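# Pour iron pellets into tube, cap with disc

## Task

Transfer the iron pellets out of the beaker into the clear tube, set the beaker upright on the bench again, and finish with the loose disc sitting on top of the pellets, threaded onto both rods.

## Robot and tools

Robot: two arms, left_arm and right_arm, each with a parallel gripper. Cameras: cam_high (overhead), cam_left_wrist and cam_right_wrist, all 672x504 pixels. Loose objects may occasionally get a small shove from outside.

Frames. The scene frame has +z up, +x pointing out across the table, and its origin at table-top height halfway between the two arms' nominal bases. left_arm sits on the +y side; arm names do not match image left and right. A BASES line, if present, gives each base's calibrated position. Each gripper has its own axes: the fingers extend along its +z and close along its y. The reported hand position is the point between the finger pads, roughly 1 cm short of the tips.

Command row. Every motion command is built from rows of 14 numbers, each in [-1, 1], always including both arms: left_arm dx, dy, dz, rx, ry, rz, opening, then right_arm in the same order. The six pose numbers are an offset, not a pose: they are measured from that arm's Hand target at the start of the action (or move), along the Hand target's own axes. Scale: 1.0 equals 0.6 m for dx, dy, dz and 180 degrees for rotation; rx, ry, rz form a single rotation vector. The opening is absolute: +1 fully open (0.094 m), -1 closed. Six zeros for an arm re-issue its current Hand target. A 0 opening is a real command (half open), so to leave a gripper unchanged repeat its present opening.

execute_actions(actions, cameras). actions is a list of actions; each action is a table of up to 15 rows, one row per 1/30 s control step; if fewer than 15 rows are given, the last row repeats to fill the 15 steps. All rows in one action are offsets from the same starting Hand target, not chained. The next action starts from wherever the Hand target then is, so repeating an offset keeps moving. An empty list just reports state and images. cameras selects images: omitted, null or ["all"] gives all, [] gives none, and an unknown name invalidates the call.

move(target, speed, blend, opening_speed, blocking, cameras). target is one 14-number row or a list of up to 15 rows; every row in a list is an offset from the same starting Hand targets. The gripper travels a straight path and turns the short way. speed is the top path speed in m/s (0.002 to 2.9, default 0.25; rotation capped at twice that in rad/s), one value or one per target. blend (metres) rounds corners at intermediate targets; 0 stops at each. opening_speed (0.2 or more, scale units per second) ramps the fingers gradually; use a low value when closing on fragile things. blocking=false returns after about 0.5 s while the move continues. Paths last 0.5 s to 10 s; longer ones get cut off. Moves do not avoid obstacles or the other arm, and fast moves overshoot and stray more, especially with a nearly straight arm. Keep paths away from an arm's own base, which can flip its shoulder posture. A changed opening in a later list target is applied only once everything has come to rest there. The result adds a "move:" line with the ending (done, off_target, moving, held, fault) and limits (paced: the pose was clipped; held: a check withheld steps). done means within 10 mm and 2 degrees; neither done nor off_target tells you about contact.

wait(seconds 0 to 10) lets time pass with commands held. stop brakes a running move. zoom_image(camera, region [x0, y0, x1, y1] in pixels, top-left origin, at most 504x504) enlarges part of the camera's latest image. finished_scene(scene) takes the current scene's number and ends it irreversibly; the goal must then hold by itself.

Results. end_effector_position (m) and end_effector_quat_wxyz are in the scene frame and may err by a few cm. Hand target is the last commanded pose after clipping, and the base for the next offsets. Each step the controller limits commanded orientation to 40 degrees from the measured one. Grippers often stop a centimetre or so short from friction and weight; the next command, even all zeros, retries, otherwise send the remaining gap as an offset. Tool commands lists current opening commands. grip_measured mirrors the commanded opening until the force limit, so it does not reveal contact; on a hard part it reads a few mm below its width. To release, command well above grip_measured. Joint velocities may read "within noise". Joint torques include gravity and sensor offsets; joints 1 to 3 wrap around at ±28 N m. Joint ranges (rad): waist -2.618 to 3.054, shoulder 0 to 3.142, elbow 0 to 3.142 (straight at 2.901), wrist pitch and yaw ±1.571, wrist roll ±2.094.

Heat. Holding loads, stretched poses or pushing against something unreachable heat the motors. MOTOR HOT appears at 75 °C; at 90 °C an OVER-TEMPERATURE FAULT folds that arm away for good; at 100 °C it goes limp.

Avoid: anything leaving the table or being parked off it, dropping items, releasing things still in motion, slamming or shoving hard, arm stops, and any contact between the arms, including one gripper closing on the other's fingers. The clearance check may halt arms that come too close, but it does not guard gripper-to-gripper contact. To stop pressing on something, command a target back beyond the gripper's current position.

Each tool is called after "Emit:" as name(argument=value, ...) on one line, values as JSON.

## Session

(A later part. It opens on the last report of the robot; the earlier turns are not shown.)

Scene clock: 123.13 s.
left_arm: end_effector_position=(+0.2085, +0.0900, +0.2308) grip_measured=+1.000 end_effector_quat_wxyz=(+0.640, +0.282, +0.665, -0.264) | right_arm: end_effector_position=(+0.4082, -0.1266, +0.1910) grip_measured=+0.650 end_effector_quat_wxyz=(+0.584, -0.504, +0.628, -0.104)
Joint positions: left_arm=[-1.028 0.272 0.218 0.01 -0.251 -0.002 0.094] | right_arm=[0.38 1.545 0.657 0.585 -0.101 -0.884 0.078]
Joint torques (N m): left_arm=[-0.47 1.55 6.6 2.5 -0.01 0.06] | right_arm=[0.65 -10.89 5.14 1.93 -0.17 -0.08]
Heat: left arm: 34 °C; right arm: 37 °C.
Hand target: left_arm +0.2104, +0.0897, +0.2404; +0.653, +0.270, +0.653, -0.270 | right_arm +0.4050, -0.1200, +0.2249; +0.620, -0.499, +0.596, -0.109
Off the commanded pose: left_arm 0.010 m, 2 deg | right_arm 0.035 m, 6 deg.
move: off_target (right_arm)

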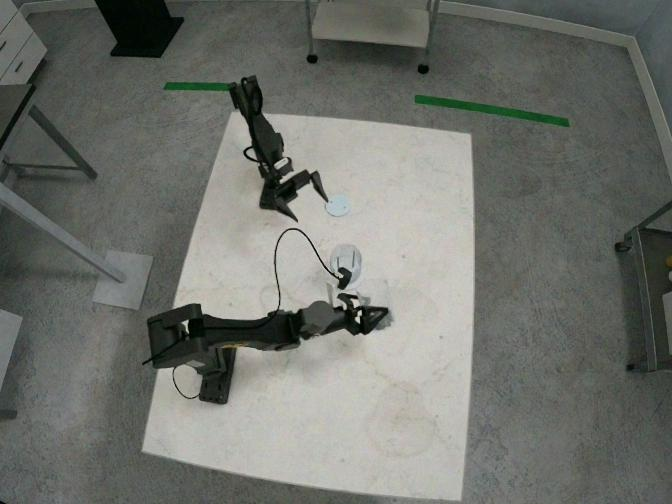

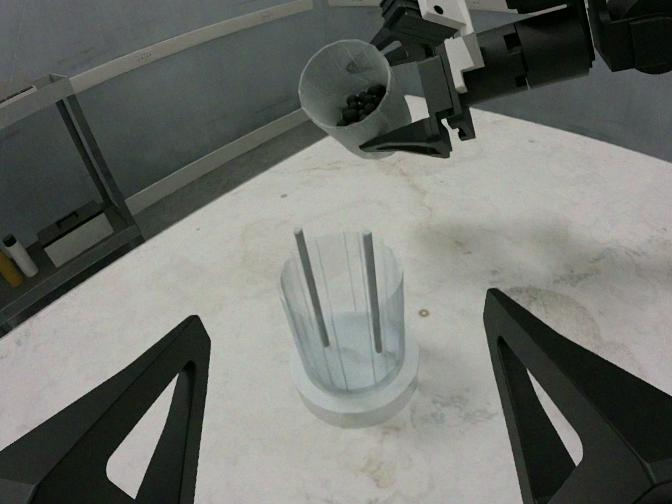

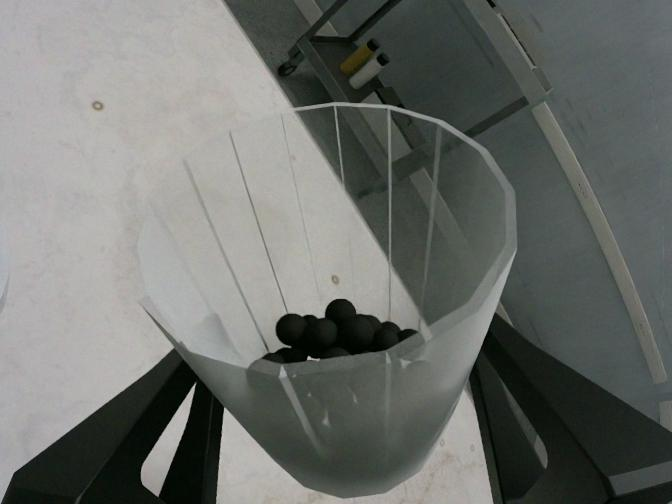

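Emit:
move(target=[0,0,0,0,0,0,1,-0.0545,0.0992,-0.0147,0,0,0,0.4], speed=0.06)

Emit:
zoom_image(camera="cam_left_wrist", region=[220, 80, 500, 360])

Emit:
zoom_image(camera="cam_high", region=[300, 220, 420, 340])

Scene clock: 131.13 s.
left_arm: end_effector_position=(+0.2085, +0.0900, +0.2308) grip_measured=+1.000 end_effector_quat_wxyz=(+0.640, +0.282, +0.665, -0.264) | right_arm: end_effector_position=(+0.3531, -0.0768, +0.1549) grip_measured=+0.650 end_effector_quat_wxyz=(+0.552, -0.544, +0.624, -0.105)
Joint positions: left_arm=[-1.028 0.272 0.218 0.01 -0.251 -0.002 0.094] | right_arm=[0.621 1.537 0.556 0.602 0.097 -0.866 0.078]
Joint torques (N m): left_arm=[-0.29 1.48 6.43 2.5 -0.02 0.07] | right_arm=[0.43 -9.8 4.66 2.65 0.06 0.19]
Heat: left arm: 35 °C; right arm: 38 °C.
Hand target: left_arm +0.2104, +0.0897, +0.2404; +0.653, +0.270, +0.653, -0.270 | right_arm +0.3614, -0.0721, +0.2028; +0.620, -0.499, +0.596, -0.109
Off the commanded pose: left_arm 0.010 m, 2 deg | right_arm 0.049 m, 10 deg.
move: off_target (right_arm)

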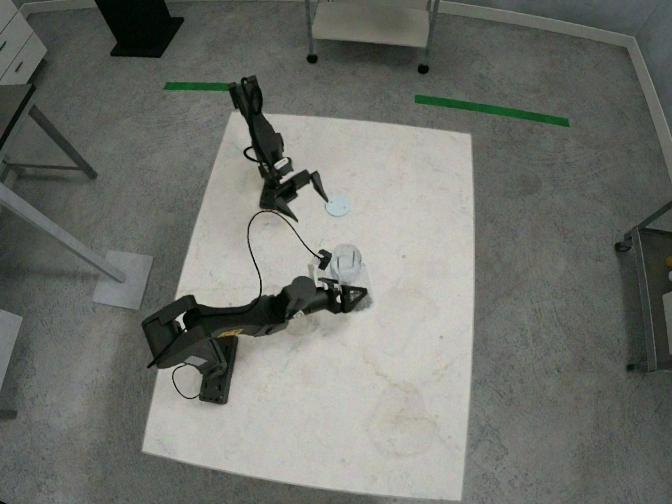

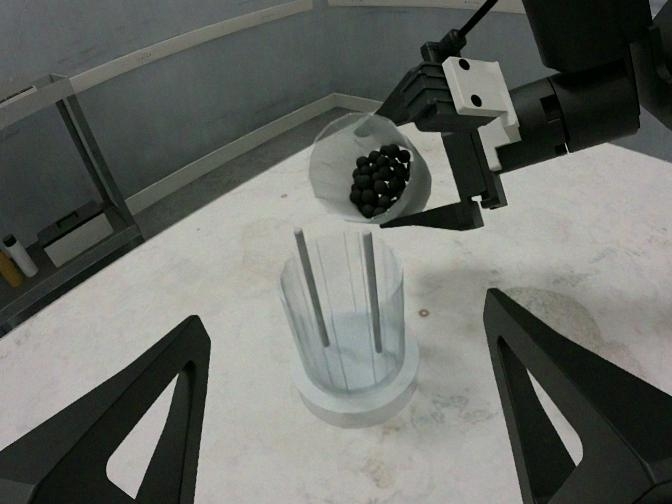

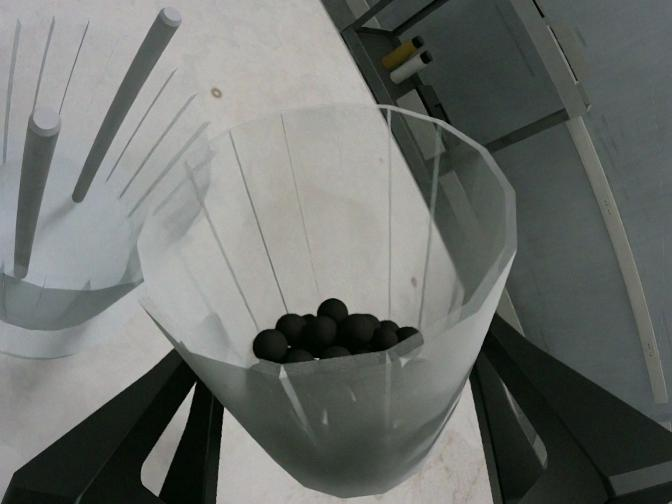

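Scaled by 1.800 from the camera's 672x504 image, which has a finer 960x720 frame.

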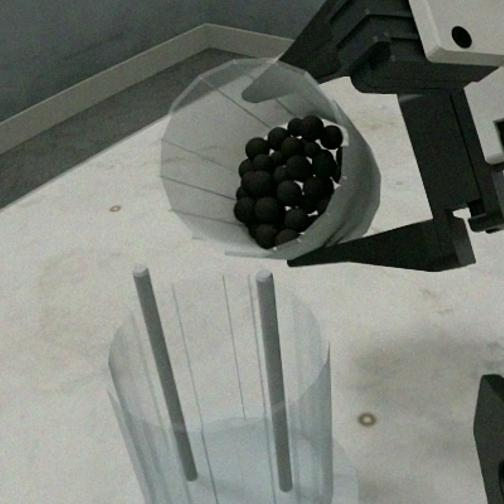

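Scaled by 4.200.

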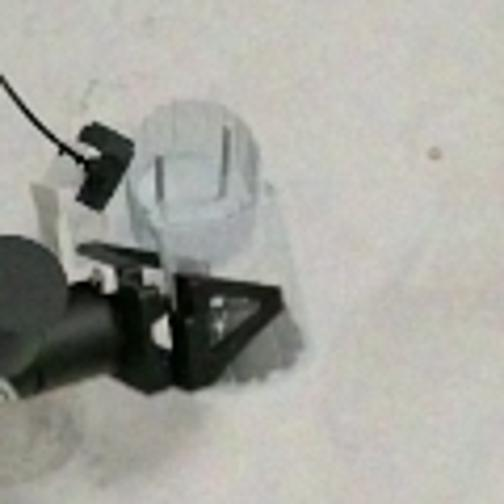

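Emit:
move(target=[0,0,0,0,0,0,1,-0.0057,-0.0128,0.0235,0.0175,-0.0097,-0.1278,0.4], speed=0.08)

Emit:
zoom_image(camera="cam_left_wrist", region=[220, 80, 500, 360])

Emit:
zoom_image(camera="cam_high", region=[300, 220, 420, 340])

Scene clock: 136.73 s.
left_arm: end_effector_position=(+0.2085, +0.0900, +0.2308) grip_measured=+1.000 end_effector_quat_wxyz=(+0.640, +0.282, +0.665, -0.264) | right_arm: end_effector_position=(+0.3616, -0.0719, +0.1683) grip_measured=+0.650 end_effector_quat_wxyz=(-0.553, +0.632, -0.495, +0.221)
Joint positions: left_arm=[-1.028 0.272 0.218 0.01 -0.251 -0.002 0.094] | right_arm=[0.621 1.571 0.556 0.718 0.103 -1.255 0.078]
Joint torques (N m): left_arm=[-0.25 1.57 6.64 2.48 -0.06 0.08] | right_arm=[-0.59 -6 6.2 2.68 -0.05 -0.04]
Heat: left arm: 35 °C; right arm: 37 °C.
Hand target: left_arm +0.2104, +0.0897, +0.2404; +0.653, +0.270, +0.653, -0.270 | right_arm +0.3760, -0.0663, +0.2078; -0.608, +0.593, -0.471, +0.239
Off the commanded pose: left_arm 0.010 m, 2 deg | right_arm 0.042 m, 9 deg.
move: off_target (right_arm)

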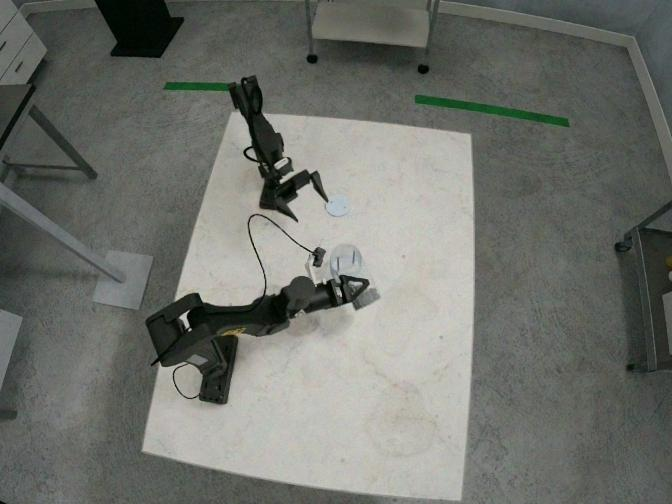

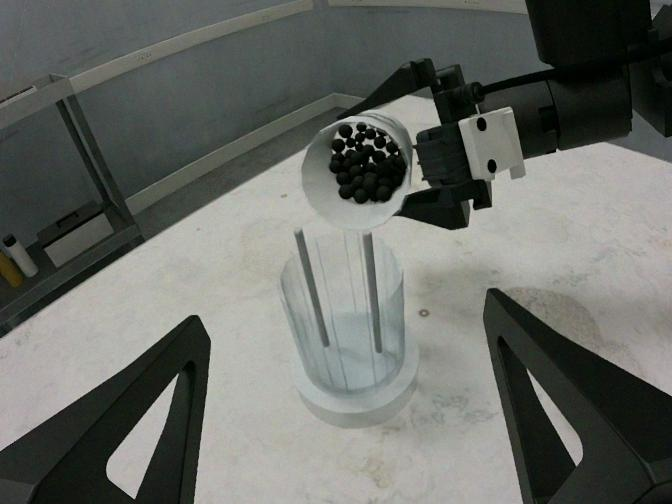

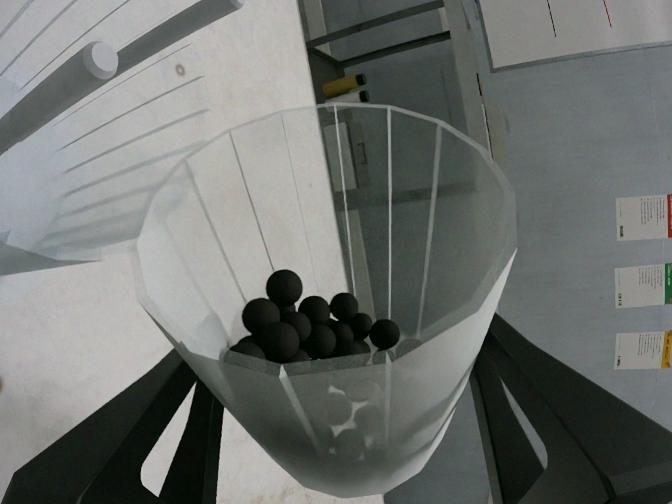

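Scaled by 1.800 from the camera's 672x504 image, which has a finer 960x720 frame.

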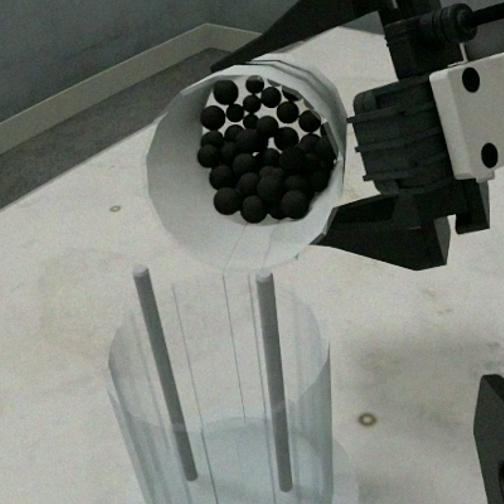

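Scaled by 4.200.

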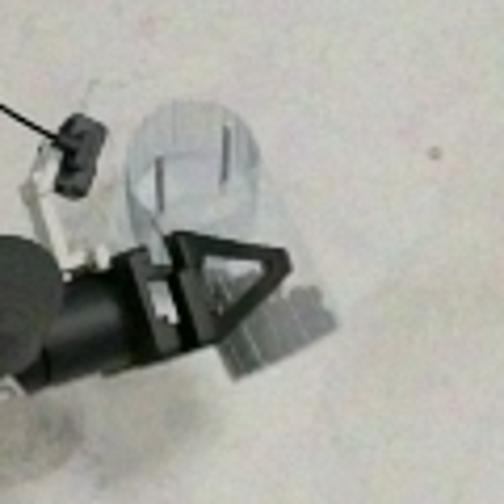

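Emit:
move(target=[0,0,0,0,0,0,1,-0.0157,-0.0162,0.0118,0,0,-0.0906,0.4], speed=0.05)

Emit:
zoom_image(camera="cam_left_wrist", region=[220, 80, 500, 360])

Emit:
zoom_image(camera="cam_high", region=[300, 220, 420, 340])

Scene clock: 142.50 s.
left_arm: end_effector_position=(+0.2085, +0.0900, +0.2308) grip_measured=+1.000 end_effector_quat_wxyz=(+0.640, +0.282, +0.665, -0.264) | right_arm: end_effector_position=(+0.3691, -0.0692, +0.1819) grip_measured=+0.650 end_effector_quat_wxyz=(-0.526, +0.685, -0.400, +0.305)
Joint positions: left_arm=[-1.028 0.272 0.218 0.01 -0.251 -0.002 0.094] | right_arm=[0.62 1.571 0.588 0.718 0.113 -1.537 0.078]
Joint torques (N m): left_arm=[-0.18 1.46 6.42 2.45 -0.05 0.07] | right_arm=[0.64 -6.01 8.13 2.26 0.06 -0.01]
Heat: left arm: 35 °C; right arm: 36 °C.
Hand target: left_arm +0.2104, +0.0897, +0.2404; +0.653, +0.270, +0.653, -0.270 | right_arm +0.3805, -0.0566, +0.2187; -0.568, +0.653, -0.383, +0.323
Off the commanded pose: left_arm 0.010 m, 2 deg | right_arm 0.041 m, 7 deg.
move: off_target (right_arm)

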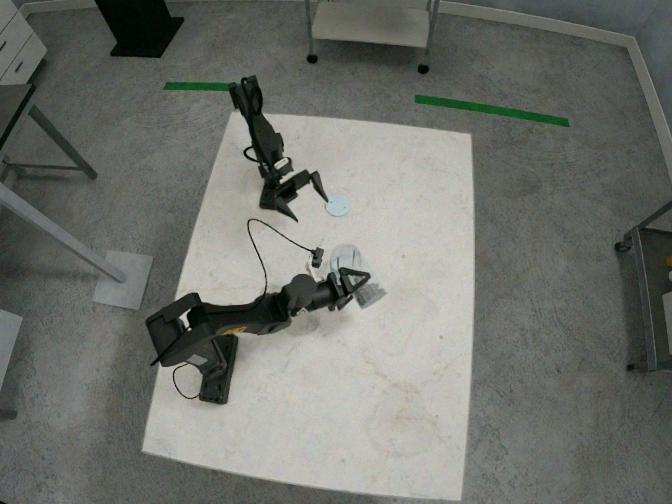

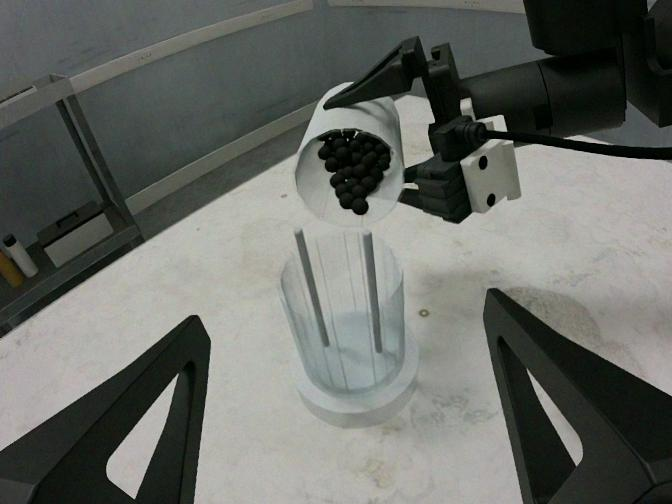

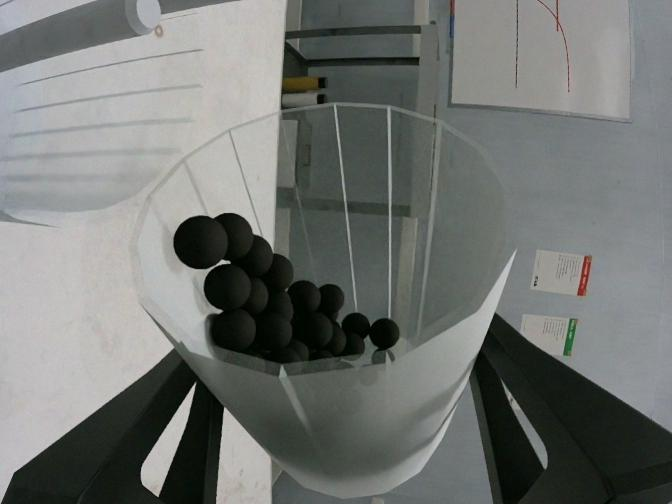

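Scaled by 1.800 from the camera's 672x504 image, which has a finer 960x720 frame.

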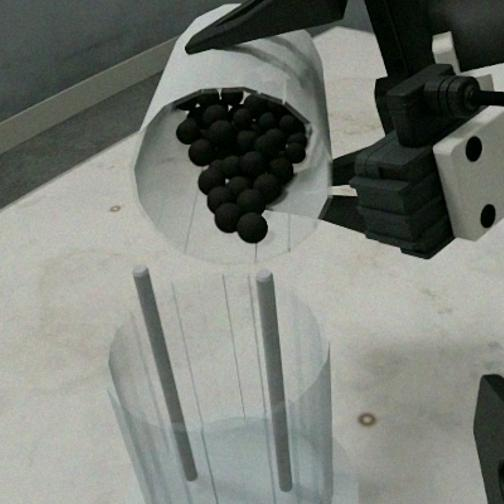

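Scaled by 4.200.

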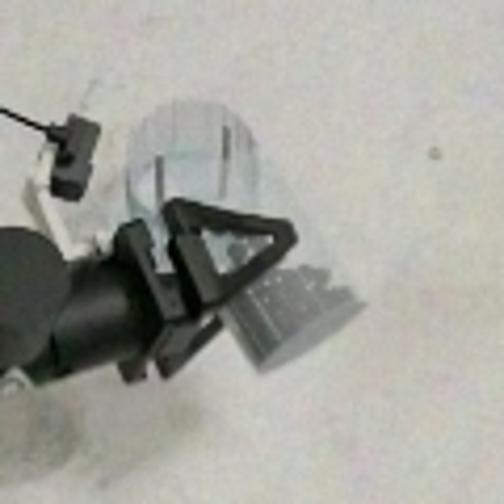

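Emit:
move(target=[0,0,0,0,0,0,1,-0.0258,-0.0078,0.0022,0,0,-0.0444,0.4], speed=0.04)

Emit:
zoom_image(camera="cam_left_wrist", region=[220, 80, 500, 360])

Emit:
zoom_image(camera="cam_high", region=[300, 220, 420, 340])

Scene clock: 146.73 s.
left_arm: end_effector_position=(+0.2085, +0.0900, +0.2308) grip_measured=+1.000 end_effector_quat_wxyz=(+0.640, +0.282, +0.665, -0.264) | right_arm: end_effector_position=(+0.3668, -0.0540, +0.1933) grip_measured=+0.650 end_effector_quat_wxyz=(-0.511, +0.704, -0.347, +0.349)
Joint positions: left_arm=[-1.028 0.272 0.218 0.01 -0.251 -0.002 0.094] | right_arm=[0.67 1.577 0.62 0.718 0.165 -1.672 0.078]
Joint torques (N m): left_arm=[-0.29 1.36 6.58 2.42 -0.03 0.06] | right_arm=[0.64 -6.26 7.99 2.08 0.08 0.01]
Heat: left arm: 35 °C; right arm: 36 °C.
Hand target: left_arm +0.2104, +0.0897, +0.2404; +0.653, +0.270, +0.653, -0.270 | right_arm +0.3745, -0.0423, +0.2233; -0.544, +0.678, -0.336, +0.361
Off the commanded pose: left_arm 0.010 m, 2 deg | right_arm 0.033 m, 5 deg.
move: off_target (right_arm)

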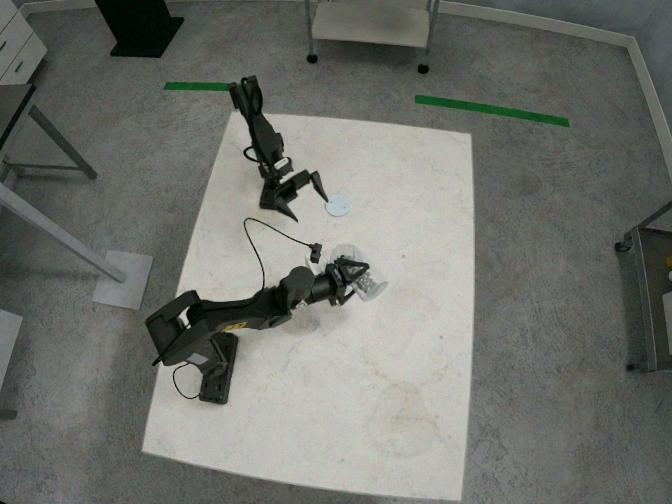

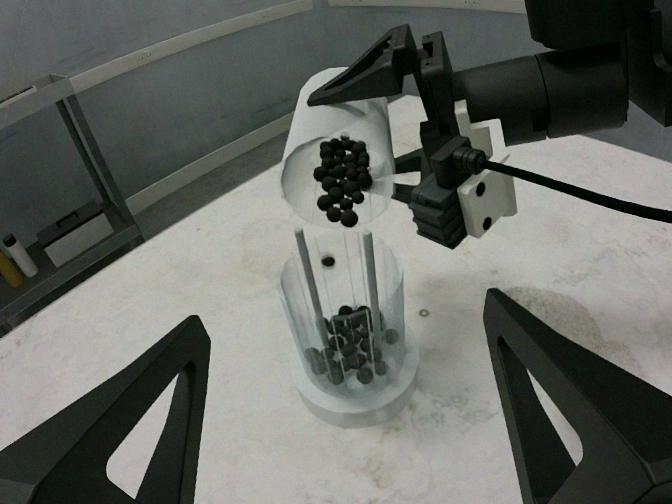

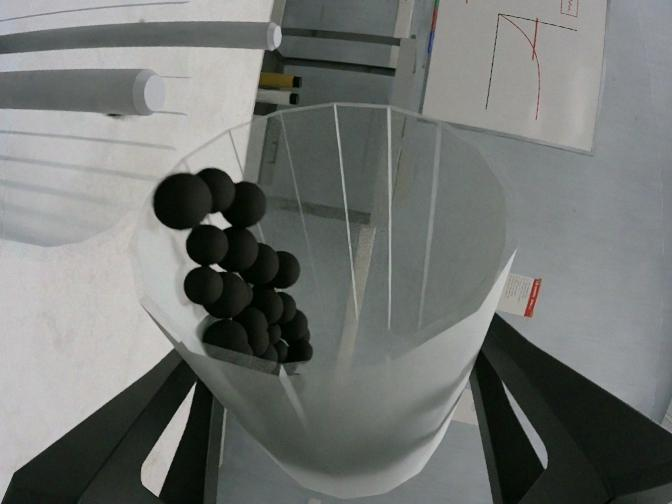

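Scaled by 1.800 from the camera's 672x504 image, which has a finer 960x720 frame.

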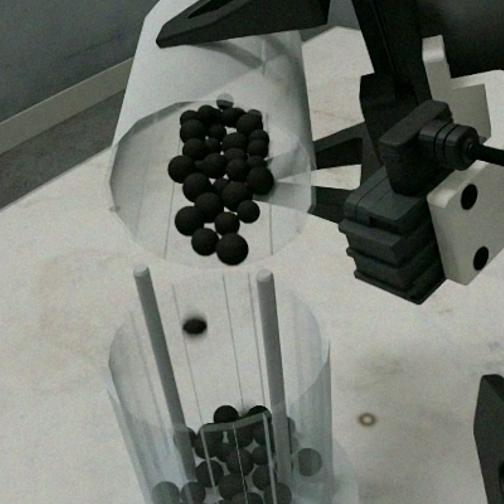

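Scaled by 4.200.

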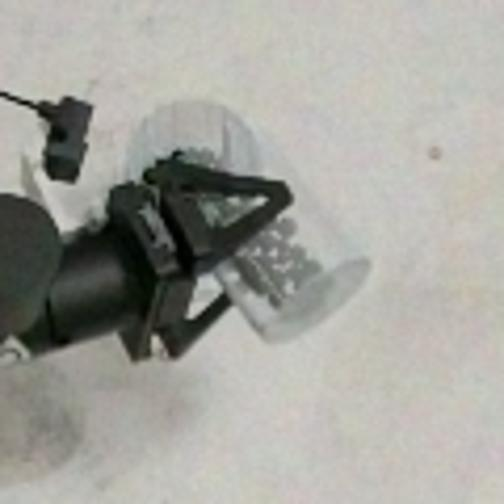

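Emit:
move(target=[0,0,0,0,0,0,1,-0.0138,-0.0042,-0.0072,0,0,-0.0556,0.4], speed=0.04)

Emit:
zoom_image(camera="cam_left_wrist", region=[220, 80, 500, 360])

Emit:
zoom_image(camera="cam_left_wrist", region=[220, 220, 500, 500])

Scene clock: 150.67 s.
left_arm: end_effector_position=(+0.2085, +0.0900, +0.2308) grip_measured=+1.000 end_effector_quat_wxyz=(+0.640, +0.282, +0.665, -0.264) | right_arm: end_effector_position=(+0.3623, -0.0476, +0.1949) grip_measured=+0.650 end_effector_quat_wxyz=(-0.479, +0.731, -0.284, +0.395)
Joint positions: left_arm=[-1.028 0.272 0.218 0.01 -0.251 -0.002 0.094] | right_arm=[0.699 1.577 0.623 0.718 0.195 -1.843 0.078]
Joint torques (N m): left_arm=[-0.32 1.83 6.56 2.42 -0.1 0.04] | right_arm=[0.59 -7.43 7.58 1.93 0.06 -0.01]
Heat: left arm: 36 °C; right arm: 36 °C.
Hand target: left_arm +0.2104, +0.0897, +0.2404; +0.653, +0.270, +0.653, -0.270 | right_arm +0.3668, -0.0369, +0.2254; -0.511, +0.705, -0.276, +0.407
Off the commanded pose: left_arm 0.010 m, 2 deg | right_arm 0.033 m, 5 deg.
move: off_target (right_arm)

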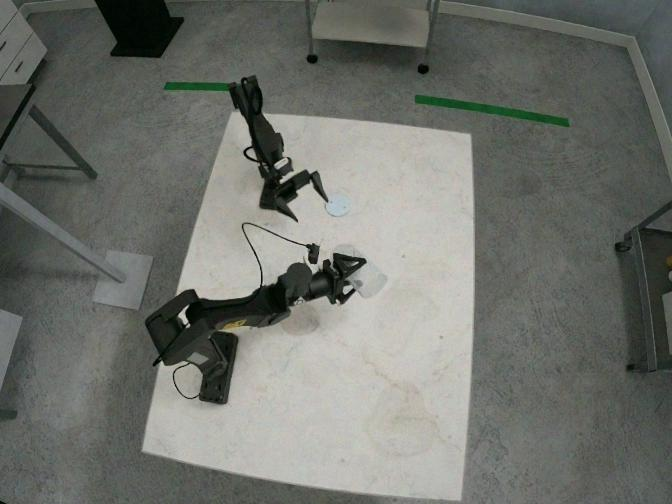

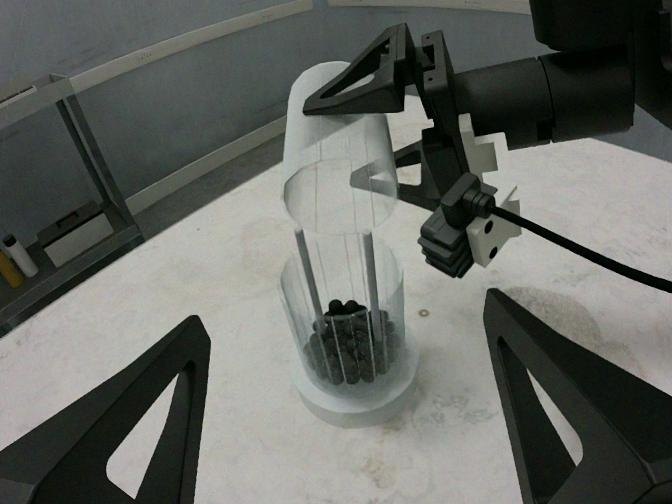

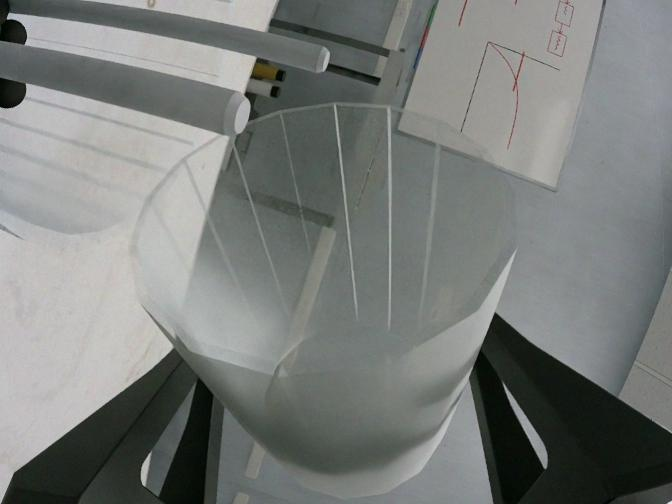

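Scaled by 1.800 from the camera's 672x504 image, which has a finer 960x720 frame.

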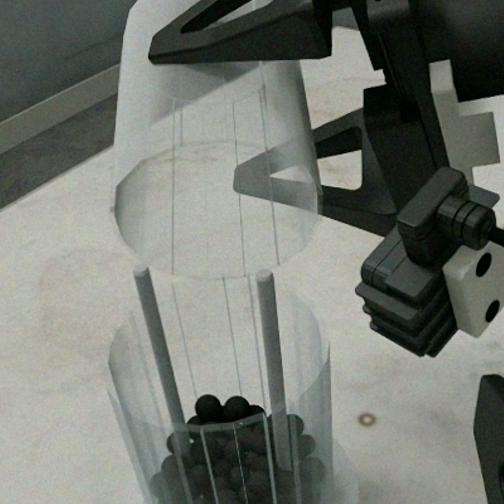

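Scaled by 1.800 from the camera's 672x504 image, which has a finer 960x720 frame.

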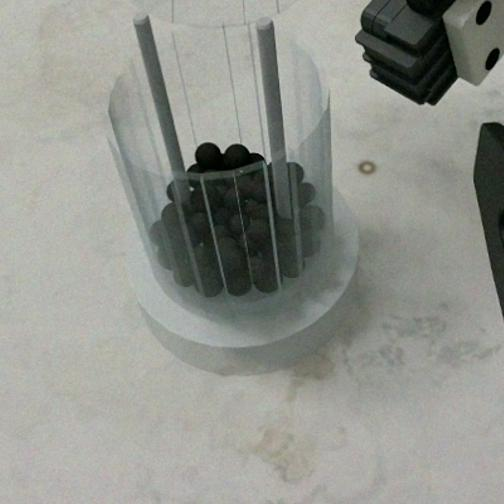

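Emit:
move(target=[[0,0,0,0,0,0,1,0.0943,-0.0227,-0.0075,0,0,0,0.4],[0,0,0,0,0,0,1,0.2597,0.1073,0.1088,0.0563,0.0711,0.6028,0.4]], speed=[0.1,0.18], blend=0.02)

Emit:
zoom_image(camera="cam_left_wrist", region=[220, 20, 500, 300])

Scene clock: 158.67 s.
left_arm: end_effector_position=(+0.2085, +0.0900, +0.2308) grip_measured=+1.000 end_effector_quat_wxyz=(+0.640, +0.282, +0.665, -0.264) | right_arm: end_effector_position=(+0.4951, -0.1516, +0.1866) grip_measured=+0.650 end_effector_quat_wxyz=(+0.636, -0.117, +0.758, +0.085)
Joint positions: left_arm=[-1.028 0.272 0.218 0.01 -0.251 -0.002 0.094] | right_arm=[0.324 1.865 0.858 0.829 0.05 -0.011 0.078]
Joint torques (N m): left_arm=[-0.28 1.57 6.52 2.47 -0.07 0.1] | right_arm=[-0.62 -7.98 7.28 1.75 0.06 0.16]
Heat: left arm: 36 °C; right arm: 36 °C.
Hand target: left_arm +0.2104, +0.0897, +0.2404; +0.653, +0.270, +0.653, -0.270 | right_arm +0.5048, -0.1510, +0.2006; +0.650, -0.106, +0.747, +0.090
Off the commanded pose: left_arm 0.010 m, 2 deg | right_arm 0.017 m, 3 deg.
move: off_target (right_arm)

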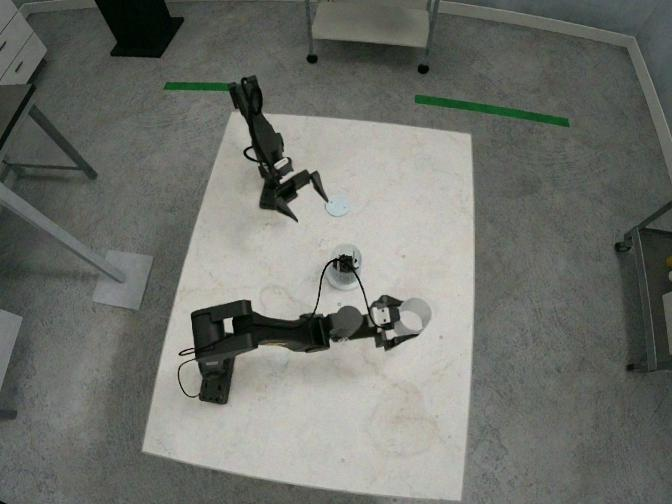

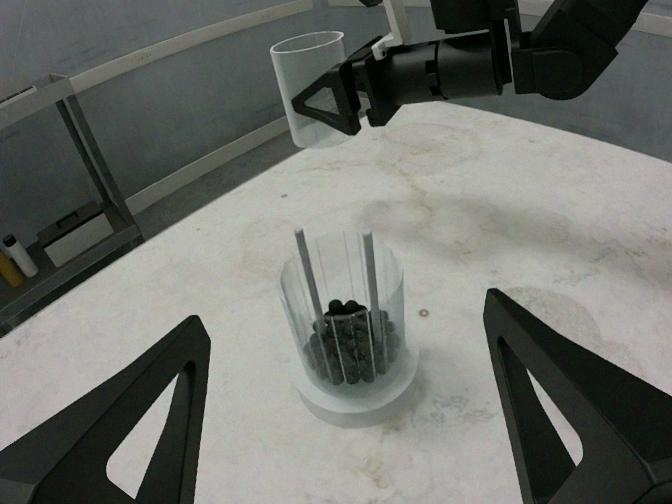

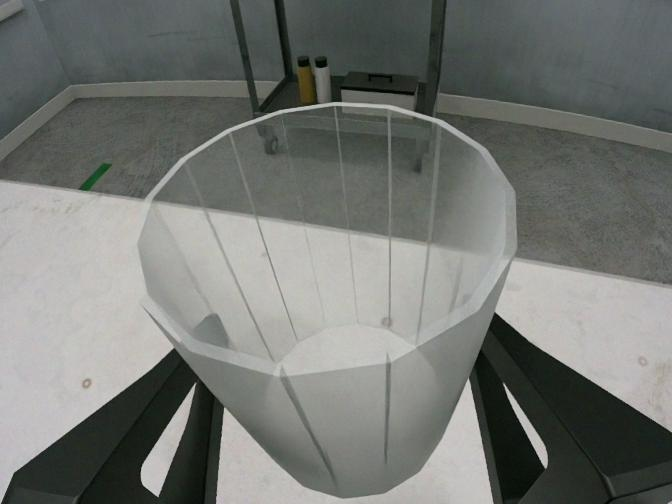

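Scaled by 1.800 from the camera's 672x504 image, which has a finer 960x720 frame.

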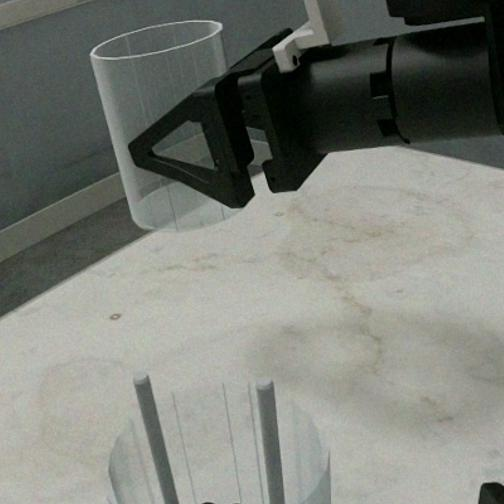

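Emit:
move(target=[0,0,0,0,0,0,1,0.193,0,0.0271,0,-0.009,0.011,0.4], speed=0.12, cameras=["cam_left_wrist"])

Emit:
zoom_image(camera="cam_left_wrist", region=[270, 80, 450, 260])

Scene clock: 161.13 s.
left_arm: end_effector_position=(+0.2085, +0.0900, +0.2308) grip_measured=+1.000 end_effector_quat_wxyz=(+0.640, +0.282, +0.665, -0.264) | right_arm: end_effector_position=(+0.4988, -0.1503, +0.0691) grip_measured=+0.650 end_effector_quat_wxyz=(+0.633, -0.104, +0.761, +0.095)
Joint positions: left_arm=[-1.028 0.272 0.218 0.01 -0.251 -0.002 0.094] | right_arm=[0.324 2.296 0.838 1.277 0.05 0.023 0.078]
Joint torques (N m): left_arm=[-0.38 1.43 6.35 2.41 -0.09 0.02] | right_arm=[-0.61 -9.14 3.69 2.31 0.1 0.15]
Heat: left arm: 36 °C; right arm: 36 °C.
Hand target: left_arm +0.2104, +0.0897, +0.2404; +0.653, +0.270, +0.653, -0.270 | right_arm +0.5050, -0.1513, +0.0837; +0.659, -0.091, +0.739, +0.103
Off the commanded pose: left_arm 0.010 m, 2 deg | right_arm 0.016 m, 4 deg.
move: off_target (right_arm)
Images, in order (width x height): cam_left_wrist 672x504.

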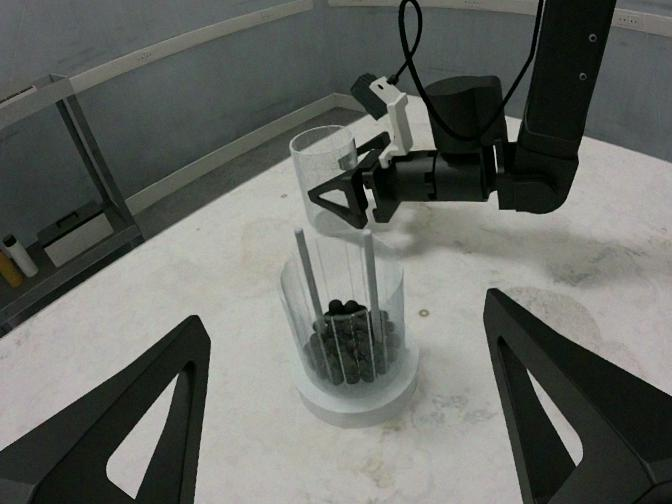

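Scaled by 2.800 from the camera's 672x504 image, which has a finer 960x720 frame.

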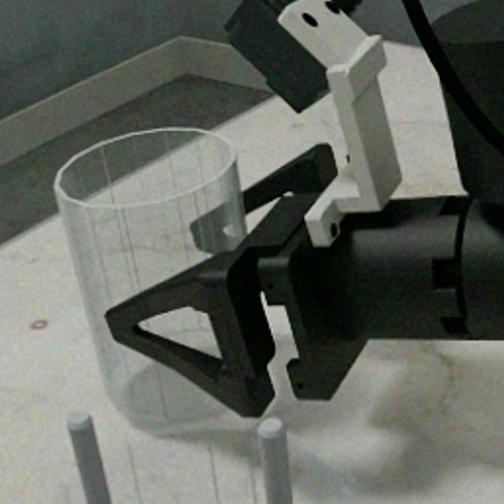

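Emit:
move(target=[0,0,0,0,0,0,1,0.0099,0,0.0014,0,-0.02,0,0.4], speed=0.06, cameras=["cam_left_wrist"])

Emit:
zoom_image(camera="cam_left_wrist", region=[270, 80, 450, 260])

Scene clock: 162.80 s.
left_arm: end_effector_position=(+0.2085, +0.0900, +0.2308) grip_measured=+1.000 end_effector_quat_wxyz=(+0.640, +0.282, +0.665, -0.264) | right_arm: end_effector_position=(+0.4968, -0.1516, +0.0588) grip_measured=+0.650 end_effector_quat_wxyz=(+0.650, -0.101, +0.747, +0.098)
Joint positions: left_arm=[-1.028 0.272 0.218 0.01 -0.251 -0.002 0.094] | right_arm=[0.324 2.379 0.838 1.405 0.053 0.023 0.078]
Joint torques (N m): left_arm=[-0.2 1.42 6.6 2.48 -0.09 0.02] | right_arm=[-0.59 -9.07 4.23 2.32 0.06 0.13]
Heat: left arm: 36 °C; right arm: 36 °C.
Hand target: left_arm +0.2104, +0.0897, +0.2404; +0.653, +0.270, +0.653, -0.270 | right_arm +0.5051, -0.1510, +0.0777; +0.682, -0.088, +0.718, +0.106
Off the commanded pose: left_arm 0.010 m, 2 deg | right_arm 0.021 m, 5 deg.
move: off_target (right_arm)
Images, in order (width x height): cam_left_wrist 672x504.

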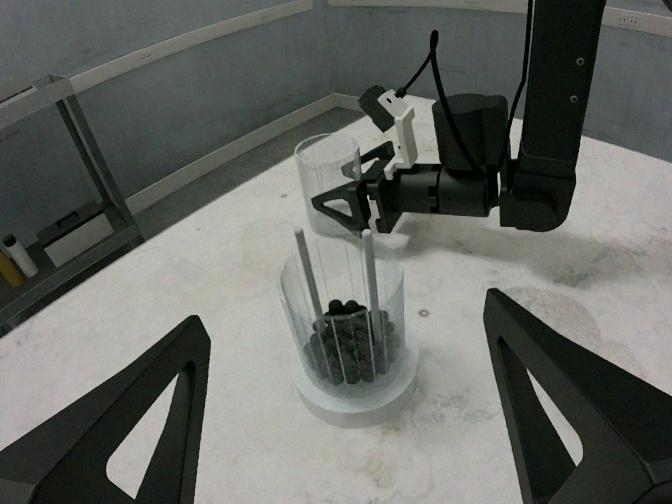

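Scaled by 2.800 from the camera's 672x504 image, which has a finer 960x720 frame.

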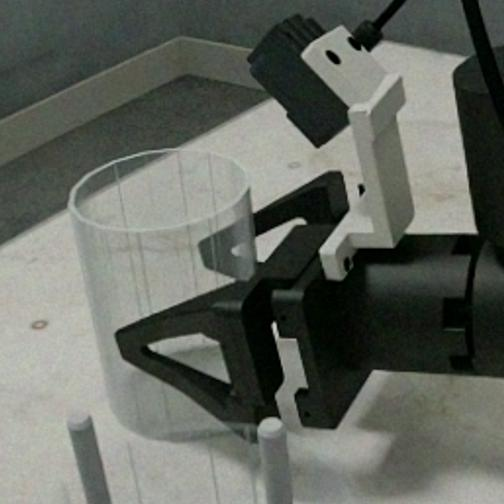

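Emit:
move(target=[0,0,0,0,0,0,1,0.0033,0,0.0003,0,0,0,0.4], speed=0.04, cameras=[])

Emit:
move(target=[0,0,0,0,0,0,1,0,0,0,0,0,0,1], speed=0.04, opening_speed=0.3)

Emit:
zoom_image(camera="cam_left_wrist", region=[270, 80, 450, 260])

Scene clock: 164.23 s.
left_arm: end_effector_position=(+0.2085, +0.0900, +0.2308) grip_measured=+1.000 end_effector_quat_wxyz=(+0.640, +0.282, +0.665, -0.264) | right_arm: end_effector_position=(+0.4968, -0.1519, +0.0591) grip_measured=+0.650 end_effector_quat_wxyz=(+0.653, -0.100, +0.744, +0.098)
Joint positions: left_arm=[-1.028 0.272 0.218 0.01 -0.251 -0.002 0.094] | right_arm=[0.324 2.385 0.838 1.419 0.054 0.023 0.078]
Joint torques (N m): left_arm=[-0.2 1.2 6.64 2.45 -0.05 0.09] | right_arm=[-0.47 -8.84 4.31 2.28 0.09 0.11]
Heat: left arm: 36 °C; right arm: 36 °C.
Hand target: left_arm +0.2104, +0.0897, +0.2404; +0.653, +0.270, +0.653, -0.270 | right_arm +0.5052, -0.1509, +0.0757; +0.682, -0.088, +0.718, +0.106
Off the commanded pose: left_arm 0.010 m, 2 deg | right_arm 0.019 m, 5 deg.
move: off_target (right_arm)
No camera images: "cameras" was empty.

Scene clock: 166.73 s.
left_arm: end_effector_position=(+0.2085, +0.0900, +0.2308) grip_measured=+1.000 end_effector_quat_wxyz=(+0.640, +0.282, +0.665, -0.264) | right_arm: end_effector_position=(+0.4989, -0.1512, +0.0626) grip_measured=+0.998 end_effector_quat_wxyz=(+0.658, -0.099, +0.740, +0.099)
Joint positions: left_arm=[-1.028 0.272 0.218 0.01 -0.251 -0.002 0.094] | right_arm=[0.324 2.385 0.846 1.424 0.054 0.023 0.094]
Joint torques (N m): left_arm=[-0.42 1.76 6.42 2.41 -0.08 0.05] | right_arm=[-0.4 -8.88 4.1 2.23 0.1 0.16]
Heat: left arm: 36 °C; right arm: 36 °C.
Hand target: left_arm +0.2104, +0.0897, +0.2404; +0.653, +0.270, +0.653, -0.270 | right_arm +0.5052, -0.1509, +0.0757; +0.682, -0.088, +0.718, +0.106
Off the commanded pose: left_arm 0.010 m, 2 deg | right_arm 0.015 m, 4 deg.
move: off_target (right_arm)

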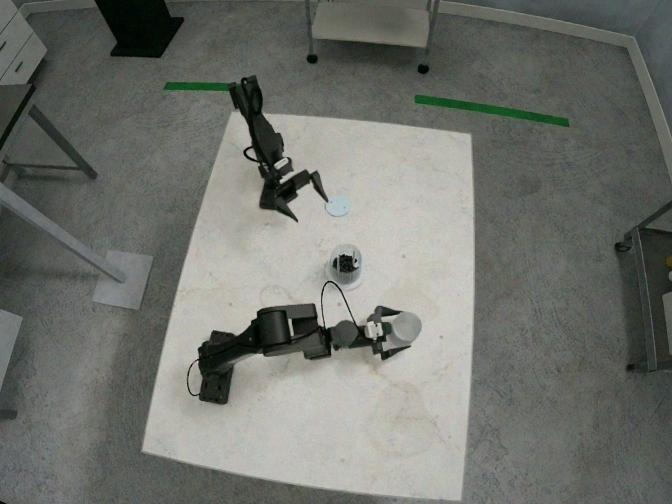

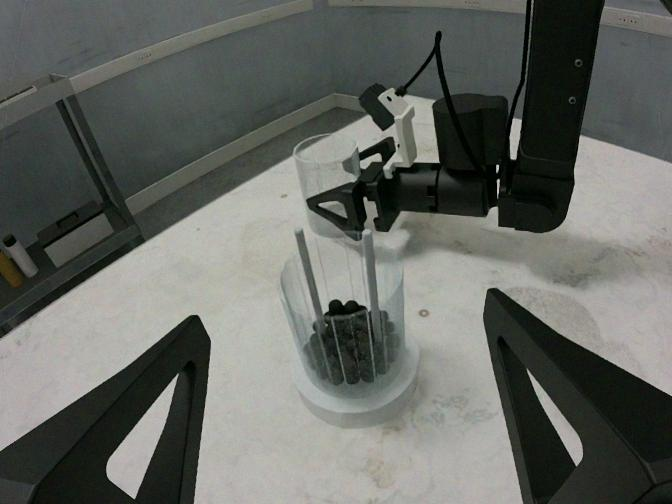

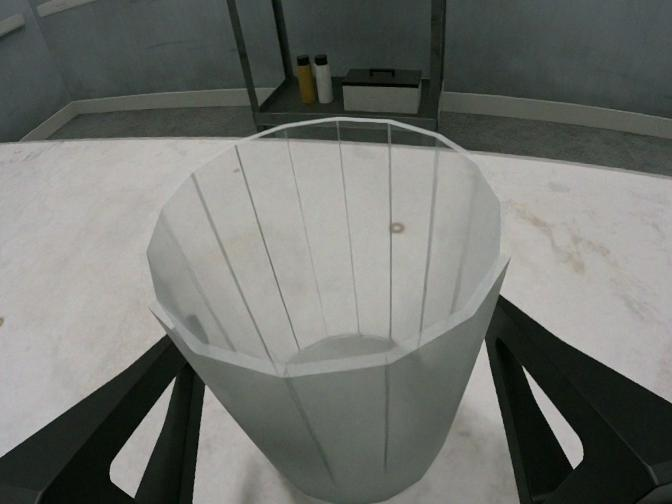

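Scaled by 2.800 from the camera's 672x504 image, which has a finer 960x720 frame.

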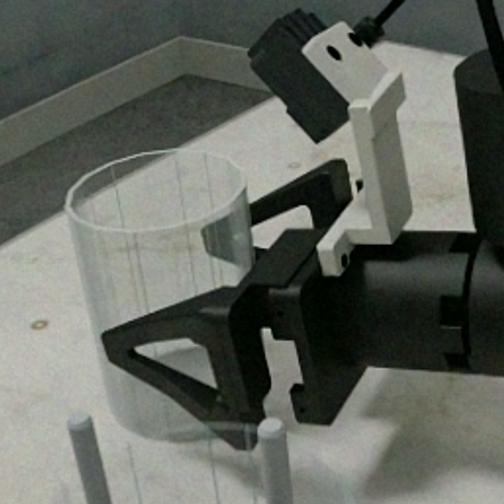

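Emit:
move(target=[[0,0,0,0,0,0,1,-0.0167,0,-0.1,0,0,0,1],[0,0,0,0,0,0,1,-0.133,0,-0.2167,0,0,0,1],[0,0,0,0,0,0,1,-0.284,0.14,-0.471,-0.1901,-0.0114,-0.0144,1]], speed=[0.06,0.12,0.2], blend=0.02)

Emit:
zoom_image(camera="cam_right_wrist", region=[200, 150, 500, 450])

Scene clock: 173.03 s.
left_arm: end_effector_position=(+0.2085, +0.0900, +0.2308) grip_measured=+1.000 end_effector_quat_wxyz=(+0.640, +0.282, +0.665, -0.264) | right_arm: end_effector_position=(+0.2194, -0.1497, +0.2466) grip_measured=+0.998 end_effector_quat_wxyz=(+0.630, -0.290, +0.652, +0.306)
Joint positions: left_arm=[-1.028 0.272 0.218 0.01 -0.251 -0.002 0.094] | right_arm=[0.264 0.503 0.148 0.333 -0.593 0.021 0.094]
Joint torques (N m): left_arm=[-0.47 1.72 6.5 2.45 -0.05 0.01] | right_arm=[-0.39 -0.01 8.68 1.37 -0.1 -0.15]
Heat: left arm: 37 °C; right arm: 36 °C.
Hand target: left_arm +0.2104, +0.0897, +0.2404; +0.653, +0.270, +0.653, -0.270 | right_arm +0.2201, -0.1500, +0.2619; +0.641, -0.299, +0.641, +0.299
Off the commanded pose: left_arm 0.010 m, 2 deg | right_arm 0.015 m, 2 deg.
move: off_target (right_arm)

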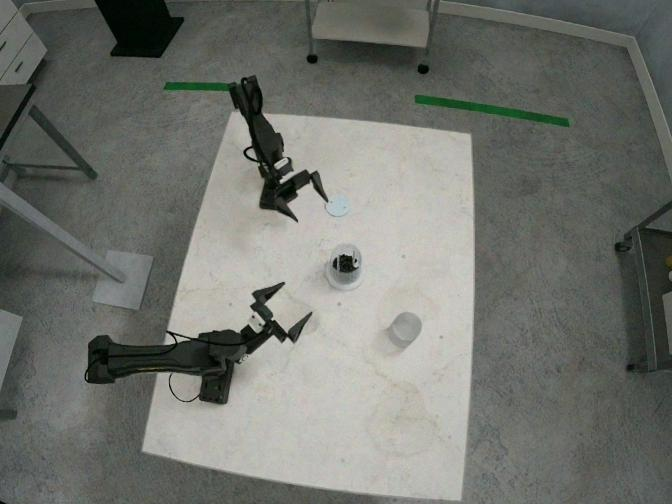

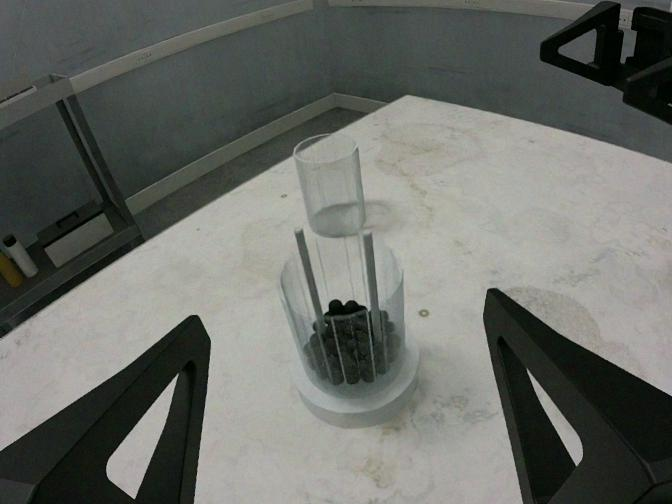

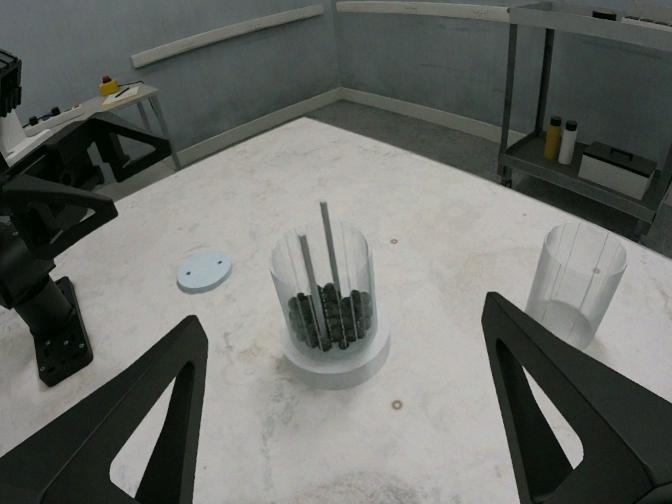

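Scaled by 1.680 from the camera's 672x504 image, which has a finer 960x720 frame.

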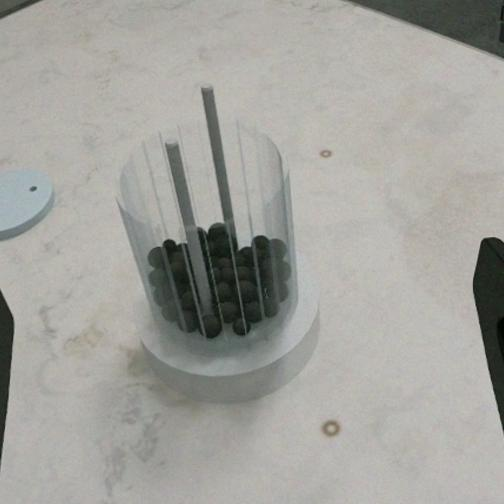

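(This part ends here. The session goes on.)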